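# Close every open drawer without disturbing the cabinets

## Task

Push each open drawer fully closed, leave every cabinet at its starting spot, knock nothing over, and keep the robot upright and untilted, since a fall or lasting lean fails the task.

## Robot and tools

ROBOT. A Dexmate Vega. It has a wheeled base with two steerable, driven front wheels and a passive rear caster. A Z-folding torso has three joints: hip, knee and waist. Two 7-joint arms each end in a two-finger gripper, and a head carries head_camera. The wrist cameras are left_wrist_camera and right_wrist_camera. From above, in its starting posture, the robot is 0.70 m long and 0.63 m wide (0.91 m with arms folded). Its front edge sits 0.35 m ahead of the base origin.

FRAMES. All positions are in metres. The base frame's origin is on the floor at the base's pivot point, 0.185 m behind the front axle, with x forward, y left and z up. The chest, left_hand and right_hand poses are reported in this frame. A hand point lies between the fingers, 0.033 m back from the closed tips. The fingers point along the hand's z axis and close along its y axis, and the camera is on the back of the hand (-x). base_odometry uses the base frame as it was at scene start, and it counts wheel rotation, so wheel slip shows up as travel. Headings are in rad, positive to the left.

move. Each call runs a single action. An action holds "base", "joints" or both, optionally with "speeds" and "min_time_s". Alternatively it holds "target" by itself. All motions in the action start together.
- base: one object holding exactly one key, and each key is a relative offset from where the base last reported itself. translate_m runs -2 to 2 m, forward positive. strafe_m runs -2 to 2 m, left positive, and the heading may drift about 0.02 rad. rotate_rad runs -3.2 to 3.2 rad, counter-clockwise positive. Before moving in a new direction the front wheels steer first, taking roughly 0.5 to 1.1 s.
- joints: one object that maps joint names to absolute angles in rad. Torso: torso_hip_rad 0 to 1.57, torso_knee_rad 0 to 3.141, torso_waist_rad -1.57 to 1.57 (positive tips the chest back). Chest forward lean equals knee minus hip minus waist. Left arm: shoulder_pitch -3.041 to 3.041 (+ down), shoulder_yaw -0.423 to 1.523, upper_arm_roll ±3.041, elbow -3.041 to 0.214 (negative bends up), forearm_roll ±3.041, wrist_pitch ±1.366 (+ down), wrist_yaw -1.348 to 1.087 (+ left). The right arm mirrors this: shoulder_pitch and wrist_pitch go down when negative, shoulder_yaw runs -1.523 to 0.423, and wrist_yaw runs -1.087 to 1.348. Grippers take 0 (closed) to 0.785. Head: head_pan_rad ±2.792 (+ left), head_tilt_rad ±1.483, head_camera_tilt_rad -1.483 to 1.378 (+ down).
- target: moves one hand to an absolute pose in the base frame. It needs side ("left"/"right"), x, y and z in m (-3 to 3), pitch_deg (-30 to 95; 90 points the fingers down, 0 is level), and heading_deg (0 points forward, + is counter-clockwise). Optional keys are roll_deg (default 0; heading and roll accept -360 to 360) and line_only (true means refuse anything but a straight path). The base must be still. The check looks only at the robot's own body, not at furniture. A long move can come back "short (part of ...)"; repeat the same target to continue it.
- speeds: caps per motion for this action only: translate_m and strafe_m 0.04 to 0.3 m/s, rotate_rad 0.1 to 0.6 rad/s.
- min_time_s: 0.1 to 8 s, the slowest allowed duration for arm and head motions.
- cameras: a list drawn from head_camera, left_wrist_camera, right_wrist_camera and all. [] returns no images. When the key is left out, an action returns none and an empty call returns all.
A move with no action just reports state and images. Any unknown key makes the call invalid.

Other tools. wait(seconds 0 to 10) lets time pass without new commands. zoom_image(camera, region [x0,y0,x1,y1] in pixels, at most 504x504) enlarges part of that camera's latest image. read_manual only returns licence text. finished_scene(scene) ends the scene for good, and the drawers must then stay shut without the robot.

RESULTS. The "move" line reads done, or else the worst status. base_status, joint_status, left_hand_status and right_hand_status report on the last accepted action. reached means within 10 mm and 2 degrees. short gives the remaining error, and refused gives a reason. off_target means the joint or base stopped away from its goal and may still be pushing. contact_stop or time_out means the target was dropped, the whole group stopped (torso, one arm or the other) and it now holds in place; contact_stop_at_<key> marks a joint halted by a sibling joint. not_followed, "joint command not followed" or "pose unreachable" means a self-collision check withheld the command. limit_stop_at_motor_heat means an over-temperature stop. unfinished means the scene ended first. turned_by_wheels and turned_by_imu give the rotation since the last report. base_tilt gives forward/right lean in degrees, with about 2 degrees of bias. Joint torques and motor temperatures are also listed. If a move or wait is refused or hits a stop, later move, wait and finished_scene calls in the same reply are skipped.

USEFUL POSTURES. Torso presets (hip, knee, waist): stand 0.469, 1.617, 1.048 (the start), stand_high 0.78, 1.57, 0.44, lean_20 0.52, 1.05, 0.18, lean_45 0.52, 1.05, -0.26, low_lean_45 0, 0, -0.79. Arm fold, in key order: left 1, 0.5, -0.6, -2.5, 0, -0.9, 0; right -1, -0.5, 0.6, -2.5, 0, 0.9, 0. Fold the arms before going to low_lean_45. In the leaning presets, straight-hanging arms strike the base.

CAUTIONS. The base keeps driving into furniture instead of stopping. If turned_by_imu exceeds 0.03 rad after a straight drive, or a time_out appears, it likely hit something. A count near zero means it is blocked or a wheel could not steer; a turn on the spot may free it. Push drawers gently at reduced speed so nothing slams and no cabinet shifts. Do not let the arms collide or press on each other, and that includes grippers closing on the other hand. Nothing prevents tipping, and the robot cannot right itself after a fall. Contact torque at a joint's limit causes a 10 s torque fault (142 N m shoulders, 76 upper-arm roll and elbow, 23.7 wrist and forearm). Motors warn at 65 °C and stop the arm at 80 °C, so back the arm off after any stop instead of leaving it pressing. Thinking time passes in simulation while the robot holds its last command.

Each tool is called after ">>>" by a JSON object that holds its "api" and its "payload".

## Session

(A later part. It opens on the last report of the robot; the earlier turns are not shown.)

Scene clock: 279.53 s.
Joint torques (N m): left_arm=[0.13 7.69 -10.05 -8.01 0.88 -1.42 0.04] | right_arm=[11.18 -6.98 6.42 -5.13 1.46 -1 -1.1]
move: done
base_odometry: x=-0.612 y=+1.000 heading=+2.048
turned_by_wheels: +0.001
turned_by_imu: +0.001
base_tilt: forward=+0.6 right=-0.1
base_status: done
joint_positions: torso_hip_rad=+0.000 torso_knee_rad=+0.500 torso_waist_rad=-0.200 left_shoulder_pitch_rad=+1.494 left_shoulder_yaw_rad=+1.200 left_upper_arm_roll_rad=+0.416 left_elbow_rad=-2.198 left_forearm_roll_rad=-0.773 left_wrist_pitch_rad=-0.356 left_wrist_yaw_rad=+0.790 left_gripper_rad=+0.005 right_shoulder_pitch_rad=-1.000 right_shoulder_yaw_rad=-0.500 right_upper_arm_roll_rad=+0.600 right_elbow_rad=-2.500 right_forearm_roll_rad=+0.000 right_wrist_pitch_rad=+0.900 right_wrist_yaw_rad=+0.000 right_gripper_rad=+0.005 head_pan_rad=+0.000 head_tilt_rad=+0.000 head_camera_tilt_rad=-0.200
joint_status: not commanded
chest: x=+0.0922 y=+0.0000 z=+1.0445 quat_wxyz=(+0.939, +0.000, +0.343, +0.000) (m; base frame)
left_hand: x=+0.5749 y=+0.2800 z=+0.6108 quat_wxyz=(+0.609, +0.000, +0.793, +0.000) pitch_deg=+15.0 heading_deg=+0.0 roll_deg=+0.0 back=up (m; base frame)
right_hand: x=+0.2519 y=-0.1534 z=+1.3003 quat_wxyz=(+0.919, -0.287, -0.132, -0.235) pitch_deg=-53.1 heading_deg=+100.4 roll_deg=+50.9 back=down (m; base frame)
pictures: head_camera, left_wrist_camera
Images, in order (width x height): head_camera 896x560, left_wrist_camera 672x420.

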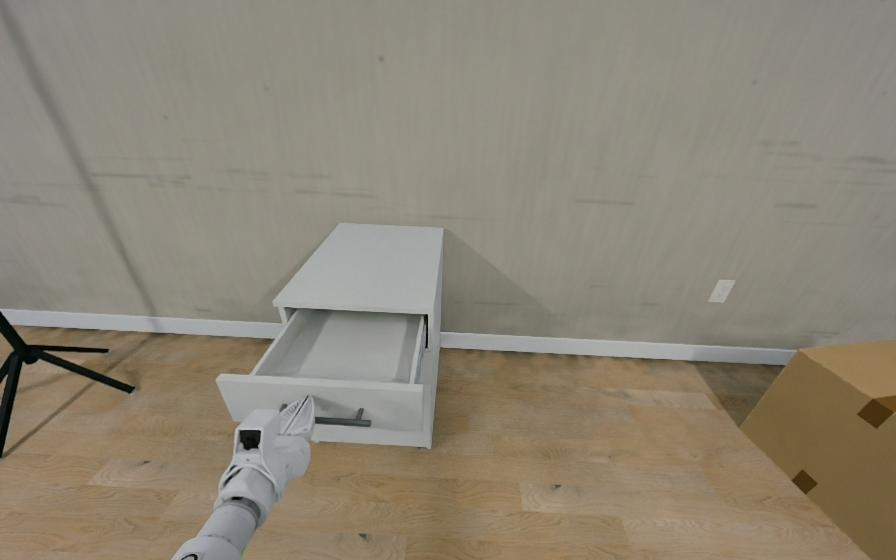

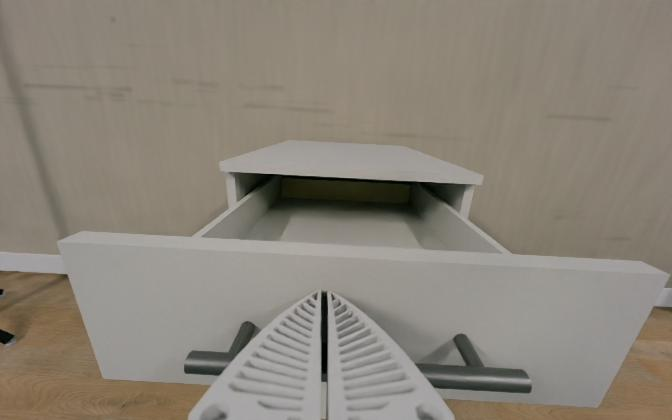

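>>> {"api": "move", "payload": {"base": {"translate_m":0.16}, "speeds": {"translate_m":0.08}, "cameras": ["head_camera","left_wrist_camera"]}}

Scene clock: 284.97 s.
Joint torques (N m): left_arm=[-2.7 4.24 -11.83 -7.58 0.52 -2.25 0.78] | right_arm=[11.72 -7.26 6.31 -3.41 1.47 -1.08 -1.13]
move: done
base_odometry: x=-0.686 y=+1.141 heading=+2.048
turned_by_wheels: +0.001
turned_by_imu: +0.001
base_tilt: forward=+0.7 right=-0.1
base_status: done
joint_positions: torso_hip_rad=+0.000 torso_knee_rad=+0.500 torso_waist_rad=-0.200 left_shoulder_pitch_rad=+1.494 left_shoulder_yaw_rad=+1.200 left_upper_arm_roll_rad=+0.416 left_elbow_rad=-2.198 left_forearm_roll_rad=-0.773 left_wrist_pitch_rad=-0.356 left_wrist_yaw_rad=+0.790 left_gripper_rad=+0.005 right_shoulder_pitch_rad=-1.000 right_shoulder_yaw_rad=-0.500 right_upper_arm_roll_rad=+0.600 right_elbow_rad=-2.500 right_forearm_roll_rad=+0.000 right_wrist_pitch_rad=+0.900 right_wrist_yaw_rad=+0.000 right_gripper_rad=+0.005 head_pan_rad=+0.000 head_tilt_rad=+0.000 head_camera_tilt_rad=-0.200
joint_status: not commanded
chest: x=+0.0922 y=+0.0000 z=+1.0445 quat_wxyz=(+0.939, +0.000, +0.343, +0.000) (m; base frame)
left_hand: x=+0.5749 y=+0.2800 z=+0.6108 quat_wxyz=(+0.609, +0.000, +0.794, +0.000) pitch_deg=+15.0 heading_deg=+0.0 roll_deg=+0.0 back=up (m; base frame)
right_hand: x=+0.2519 y=-0.1534 z=+1.3003 quat_wxyz=(+0.919, -0.287, -0.132, -0.235) pitch_deg=-53.1 heading_deg=+100.4 roll_deg=+50.9 back=down (m; base frame)
pictures: head_camera, left_wrist_camera
Images, in order (width x height): head_camera 896x560, left_wrist_camera 672x420.

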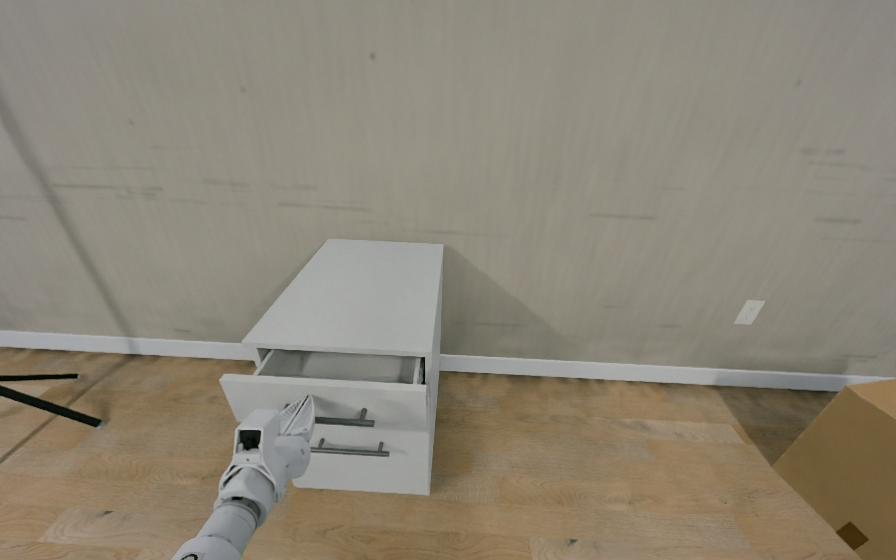

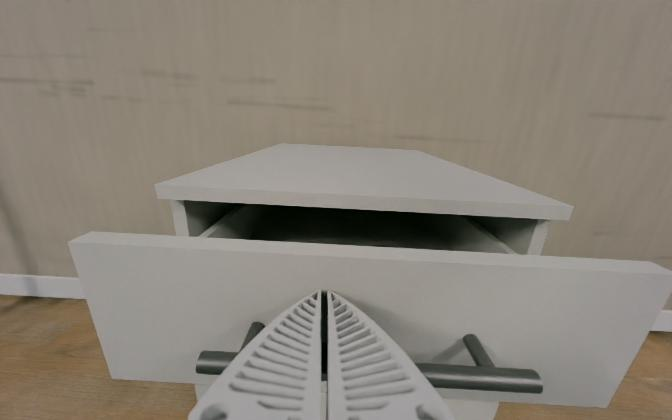

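>>> {"api": "move", "payload": {"base": {"translate_m":0.065}, "speeds": {"translate_m":0.06}, "cameras": ["head_camera","left_wrist_camera"]}}

Scene clock: 290.17 s.
Joint torques (N m): left_arm=[-1.18 6.76 -12.42 -10.41 0.62 -1.26 -0.23] | right_arm=[11.47 -7.04 6.13 -4.74 1.47 -0.92 -1.17]
move: done
base_odometry: x=-0.716 y=+1.199 heading=+2.049
turned_by_wheels: +0.001
turned_by_imu: +0.001
base_tilt: forward=+0.7 right=-0.1
base_status: done
joint_positions: torso_hip_rad=+0.000 torso_knee_rad=+0.500 torso_waist_rad=-0.200 left_shoulder_pitch_rad=+1.494 left_shoulder_yaw_rad=+1.200 left_upper_arm_roll_rad=+0.416 left_elbow_rad=-2.198 left_forearm_roll_rad=-0.773 left_wrist_pitch_rad=-0.356 left_wrist_yaw_rad=+0.790 left_gripper_rad=+0.005 right_shoulder_pitch_rad=-1.000 right_shoulder_yaw_rad=-0.500 right_upper_arm_roll_rad=+0.600 right_elbow_rad=-2.500 right_forearm_roll_rad=+0.000 right_wrist_pitch_rad=+0.900 right_wrist_yaw_rad=+0.000 right_gripper_rad=+0.005 head_pan_rad=+0.000 head_tilt_rad=+0.000 head_camera_tilt_rad=-0.200
joint_status: not commanded
chest: x=+0.0922 y=+0.0000 z=+1.0445 quat_wxyz=(+0.939, +0.000, +0.343, +0.000) (m; base frame)
left_hand: x=+0.5748 y=+0.2800 z=+0.6107 quat_wxyz=(+0.609, +0.000, +0.794, +0.000) pitch_deg=+15.0 heading_deg=+0.0 roll_deg=+0.0 back=up (m; base frame)
right_hand: x=+0.2519 y=-0.1534 z=+1.3003 quat_wxyz=(+0.919, -0.287, -0.132, -0.235) pitch_deg=-53.1 heading_deg=+100.4 roll_deg=+50.9 back=down (m; base frame)
pictures: head_camera, left_wrist_camera
Images, in order (width x height): head_camera 896x560, left_wrist_camera 672x420.

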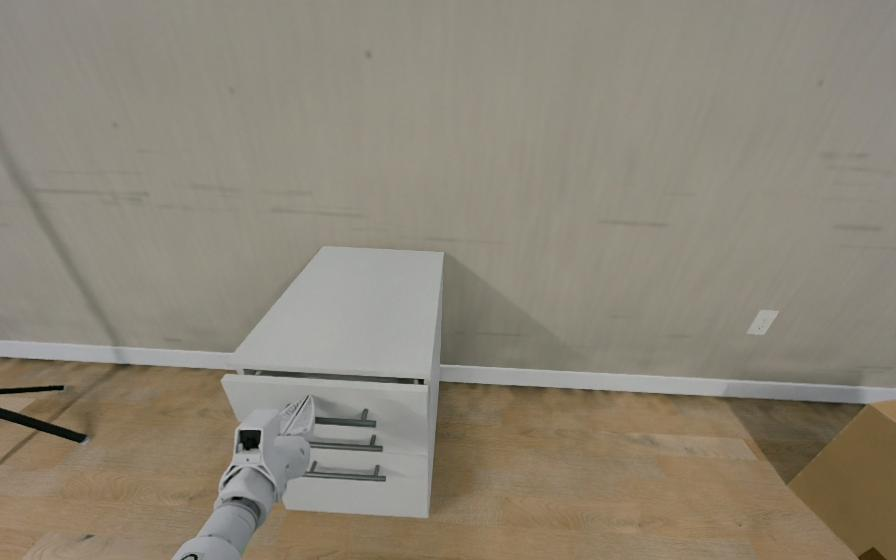

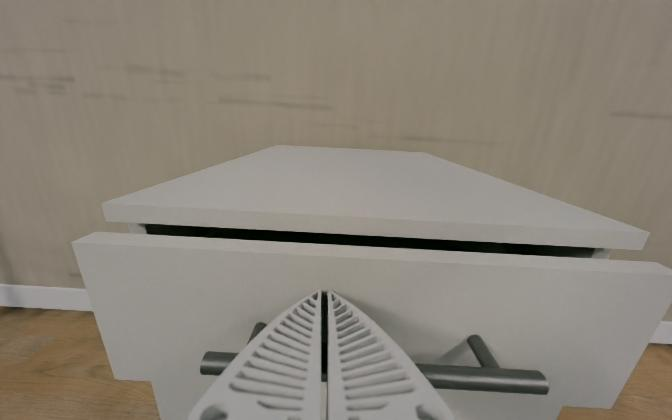

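>>> {"api": "move", "payload": {"base": {"translate_m":0.022}, "speeds": {"translate_m":0.04}, "cameras": ["head_camera","left_wrist_camera"]}}

>>> {"api": "zoom_image", "payload": {"camera": "head_camera", "region": [210, 340, 450, 520]}}

Scene clock: 295.53 s.
Joint torques (N m): left_arm=[-2.36 6.95 -10.8 -8.02 0.69 -1.83 0.23] | right_arm=[11.47 -7.05 6.49 -4.5 1.57 -0.86 -1.22]
move: done
base_odometry: x=-0.726 y=+1.219 heading=+2.050
turned_by_wheels: +0.001
turned_by_imu: +0.001
base_tilt: forward=+0.7 right=+0.0
base_status: done
joint_positions: torso_hip_rad=+0.000 torso_knee_rad=+0.500 torso_waist_rad=-0.200 left_shoulder_pitch_rad=+1.494 left_shoulder_yaw_rad=+1.200 left_upper_arm_roll_rad=+0.416 left_elbow_rad=-2.198 left_forearm_roll_rad=-0.773 left_wrist_pitch_rad=-0.356 left_wrist_yaw_rad=+0.790 left_gripper_rad=+0.005 right_shoulder_pitch_rad=-1.000 right_shoulder_yaw_rad=-0.500 right_upper_arm_roll_rad=+0.600 right_elbow_rad=-2.500 right_forearm_roll_rad=+0.000 right_wrist_pitch_rad=+0.900 right_wrist_yaw_rad=+0.000 right_gripper_rad=+0.005 head_pan_rad=+0.000 head_tilt_rad=+0.000 head_camera_tilt_rad=-0.200
joint_status: not commanded
chest: x=+0.0922 y=+0.0000 z=+1.0445 quat_wxyz=(+0.939, +0.000, +0.343, +0.000) (m; base frame)
left_hand: x=+0.5748 y=+0.2800 z=+0.6107 quat_wxyz=(+0.609, +0.000, +0.794, +0.000) pitch_deg=+15.0 heading_deg=+0.0 roll_deg=+0.0 back=up (m; base frame)
right_hand: x=+0.2519 y=-0.1534 z=+1.3003 quat_wxyz=(+0.919, -0.287, -0.132, -0.235) pitch_deg=-53.1 heading_deg=+100.4 roll_deg=+50.9 back=down (m; base frame)
pictures: head_camera, left_wrist_camera
Images, in order (width x height): head_camera 896x560, left_wrist_camera 672x420.

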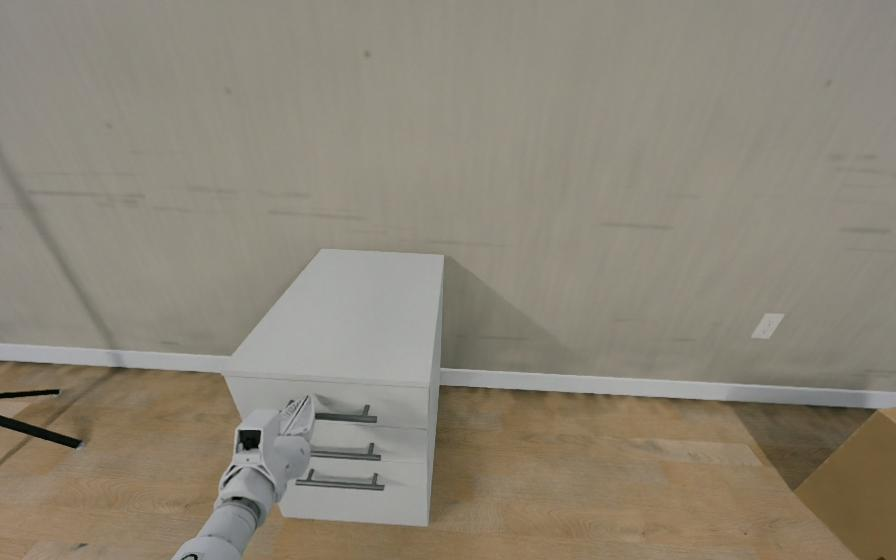

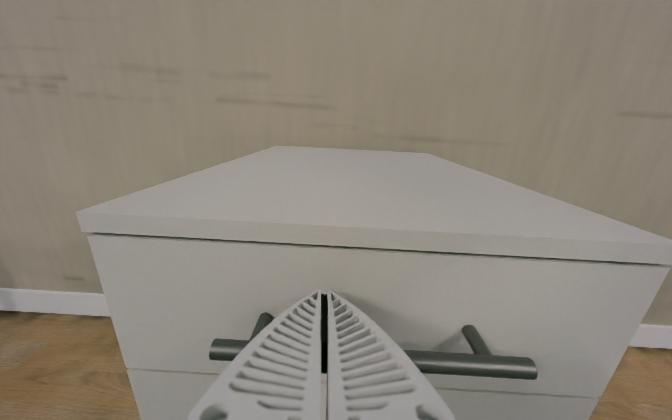

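Scaled by 2.100 from the camera's 896x560 image, which has a finer 960x600 frame.

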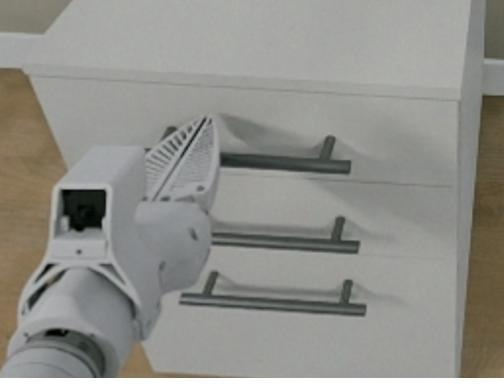

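Looks closed; press with small arm steps to confirm.

>>> {"api": "move", "payload": {"target": {"side":"left","x":0.588,"y":0.28,"z":0.611,"pitch_deg":15,"heading_deg":0}}}

>>> {"api": "move", "payload": {"target": {"side":"left","x":0.595,"y":0.28,"z":0.611,"pitch_deg":15,"heading_deg":0}, "cameras": ["head_camera","left_wrist_camera"]}}

>>> {"api": "zoom_image", "payload": {"camera": "head_camera", "region": [210, 340, 450, 520]}}

Scene clock: 300.17 s.
Joint torques (N m): left_arm=[-10.1 4.99 -12.92 -7.54 1.12 -2.07 0.07] | right_arm=[10.09 -7.65 6.35 -4.87 1.5 -0.97 -1.21]
move: done
base_odometry: x=-0.726 y=+1.219 heading=+2.050
turned_by_wheels: +0.000
turned_by_imu: +0.001
base_tilt: forward=+0.7 right=+0.0
base_status: not commanded
joint_positions: torso_hip_rad=+0.000 torso_knee_rad=+0.500 torso_waist_rad=-0.200 left_shoulder_pitch_rad=+1.457 left_shoulder_yaw_rad=+1.185 left_upper_arm_roll_rad=+0.421 left_elbow_rad=-2.187 left_forearm_roll_rad=-0.789 left_wrist_pitch_rad=-0.330 left_wrist_yaw_rad=+0.773 left_gripper_rad=+0.005 right_shoulder_pitch_rad=-1.000 right_shoulder_yaw_rad=-0.500 right_upper_arm_roll_rad=+0.600 right_elbow_rad=-2.500 right_forearm_roll_rad=+0.000 right_wrist_pitch_rad=+0.900 right_wrist_yaw_rad=+0.000 right_gripper_rad=+0.005 head_pan_rad=+0.000 head_tilt_rad=+0.000 head_camera_tilt_rad=-0.200
joint_status: not commanded
chest: x=+0.0922 y=+0.0000 z=+1.0445 quat_wxyz=(+0.939, +0.000, +0.343, +0.000) (m; base frame)
left_hand: x=+0.5860 y=+0.2800 z=+0.6106 quat_wxyz=(+0.608, +0.000, +0.794, +0.000) pitch_deg=+15.0 heading_deg=+0.0 roll_deg=+0.0 back=up (m; base frame)
left_hand_status: reached (straight line, planned for 0.4 s): 2 mm and 0.0 deg off.
right_hand: x=+0.2519 y=-0.1534 z=+1.3003 quat_wxyz=(+0.919, -0.287, -0.132, -0.235) pitch_deg=-53.1 heading_deg=+100.4 roll_deg=+50.9 back=down (m; base frame)

Scene clock: 301.20 s.
Joint torques (N m): left_arm=[-15.79 3.14 -19.44 -4.72 0.93 -2.18 0.24] | right_arm=[11.46 -7.27 6.56 -4.24 1.5 -1.2 -1.12]
move: done
base_odometry: x=-0.726 y=+1.219 heading=+2.050
turned_by_wheels: +0.000
turned_by_imu: +0.001
base_tilt: forward=+0.7 right=-0.1
base_status: not commanded
joint_positions: torso_hip_rad=+0.000 torso_knee_rad=+0.500 torso_waist_rad=-0.200 left_shoulder_pitch_rad=+1.434 left_shoulder_yaw_rad=+1.175 left_upper_arm_roll_rad=+0.425 left_elbow_rad=-2.179 left_forearm_roll_rad=-0.799 left_wrist_pitch_rad=-0.314 left_wrist_yaw_rad=+0.763 left_gripper_rad=+0.005 right_shoulder_pitch_rad=-1.000 right_shoulder_yaw_rad=-0.500 right_upper_arm_roll_rad=+0.600 right_elbow_rad=-2.500 right_forearm_roll_rad=+0.000 right_wrist_pitch_rad=+0.900 right_wrist_yaw_rad=+0.000 right_gripper_rad=+0.005 head_pan_rad=+0.000 head_tilt_rad=+0.000 head_camera_tilt_rad=-0.200
joint_status: not commanded
chest: x=+0.0922 y=+0.0000 z=+1.0445 quat_wxyz=(+0.939, +0.000, +0.343, +0.000) (m; base frame)
left_hand: x=+0.5927 y=+0.2798 z=+0.6103 quat_wxyz=(+0.608, +0.000, +0.794, +0.000) pitch_deg=+15.1 heading_deg=+0.0 roll_deg=+0.0 back=up (m; base frame)
left_hand_status: reached (straight line, planned for 0.4 s): 2 mm and 0.1 deg off.
right_hand: x=+0.2518 y=-0.1534 z=+1.3003 quat_wxyz=(+0.919, -0.287, -0.132, -0.235) pitch_deg=-53.1 heading_deg=+100.4 roll_deg=+50.9 back=down (m; base frame)
pictures: head_camera, left_wrist_camera
Images, in order (width x height): head_camera 896x560, left_wrist_camera 672x420.

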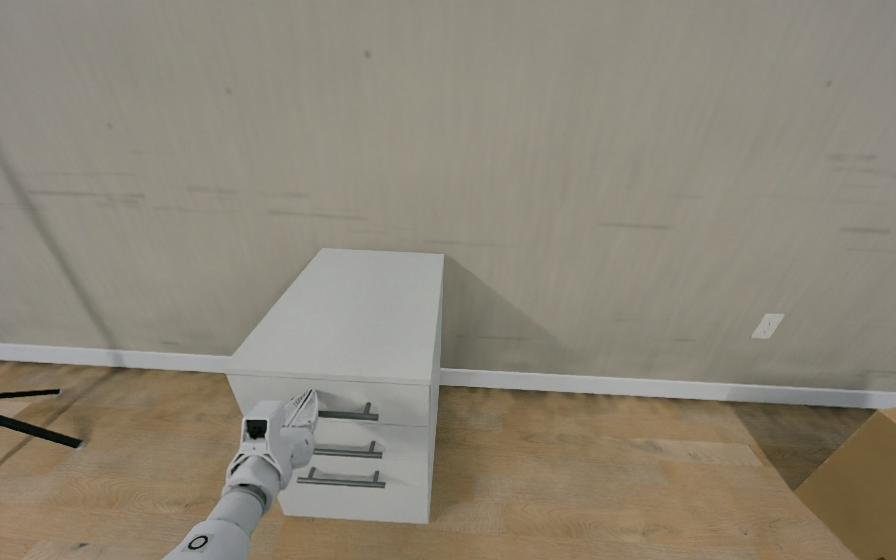

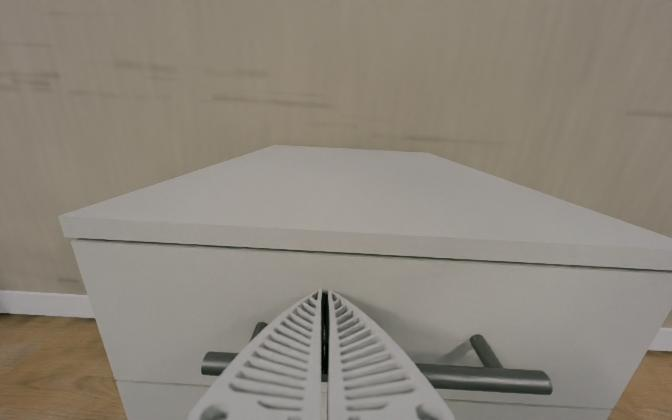

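Scaled by 2.100 from the camera's 896x560 image, which has a finer 960x600 frame.

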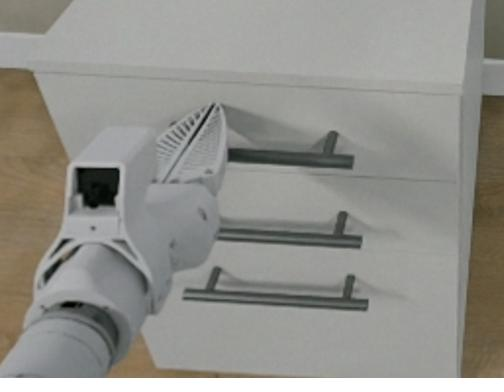

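>>> {"api": "move", "payload": {"base": {"translate_m":-0.5}, "cameras": ["head_camera"]}}

Scene clock: 310.77 s.
Joint torques (N m): left_arm=[-6.74 4.29 -12.79 -9.98 1.36 -2.92 0.6] | right_arm=[11.6 -7.52 6.54 -4.2 1.47 -1.21 -1.15]
move: done
base_odometry: x=-0.493 y=+0.776 heading=+2.051
turned_by_wheels: +0.001
turned_by_imu: +0.002
base_tilt: forward=+0.7 right=-0.1
base_status: done
joint_positions: torso_hip_rad=+0.000 torso_knee_rad=+0.500 torso_waist_rad=-0.200 left_shoulder_pitch_rad=+1.428 left_shoulder_yaw_rad=+1.173 left_upper_arm_roll_rad=+0.425 left_elbow_rad=-2.177 left_forearm_roll_rad=-0.801 left_wrist_pitch_rad=-0.310 left_wrist_yaw_rad=+0.761 left_gripper_rad=+0.005 right_shoulder_pitch_rad=-1.000 right_shoulder_yaw_rad=-0.500 right_upper_arm_roll_rad=+0.600 right_elbow_rad=-2.500 right_forearm_roll_rad=+0.000 right_wrist_pitch_rad=+0.900 right_wrist_yaw_rad=+0.000 right_gripper_rad=+0.005 head_pan_rad=+0.000 head_tilt_rad=+0.000 head_camera_tilt_rad=-0.200
joint_status: not commanded
chest: x=+0.0922 y=+0.0000 z=+1.0445 quat_wxyz=(+0.939, +0.000, +0.343, +0.000) (m; base frame)
left_hand: x=+0.5948 y=+0.2800 z=+0.6107 quat_wxyz=(+0.608, +0.000, +0.794, +0.000) pitch_deg=+15.0 heading_deg=+0.0 roll_deg=+0.0 back=up (m; base frame)
right_hand: x=+0.2518 y=-0.1534 z=+1.3003 quat_wxyz=(+0.919, -0.287, -0.132, -0.235) pitch_deg=-53.1 heading_deg=+100.4 roll_deg=+50.9 back=down (m; base frame)
pictures: head_camera
Images, in order (width x height): head_camera 896x560.

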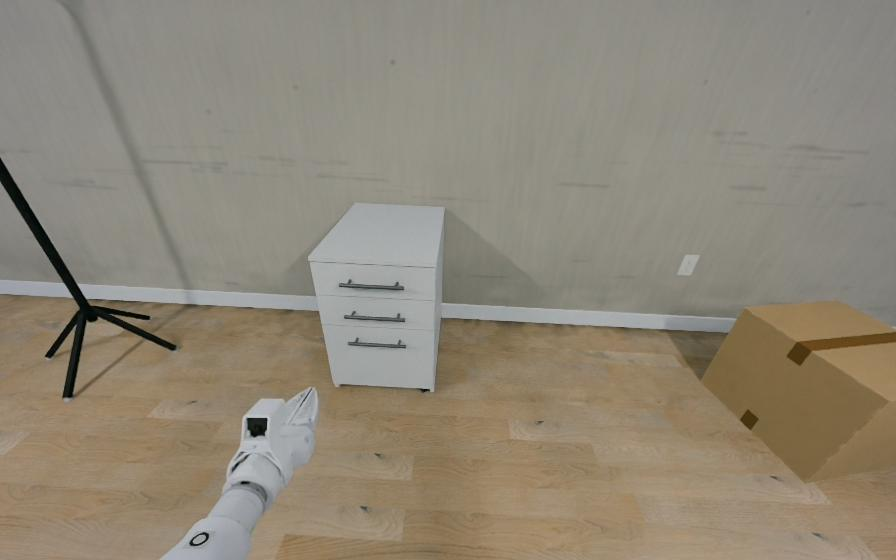

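>>> {"api": "finished_scene", "payload": {"scene": 2}}

The scene is finished: the task was done.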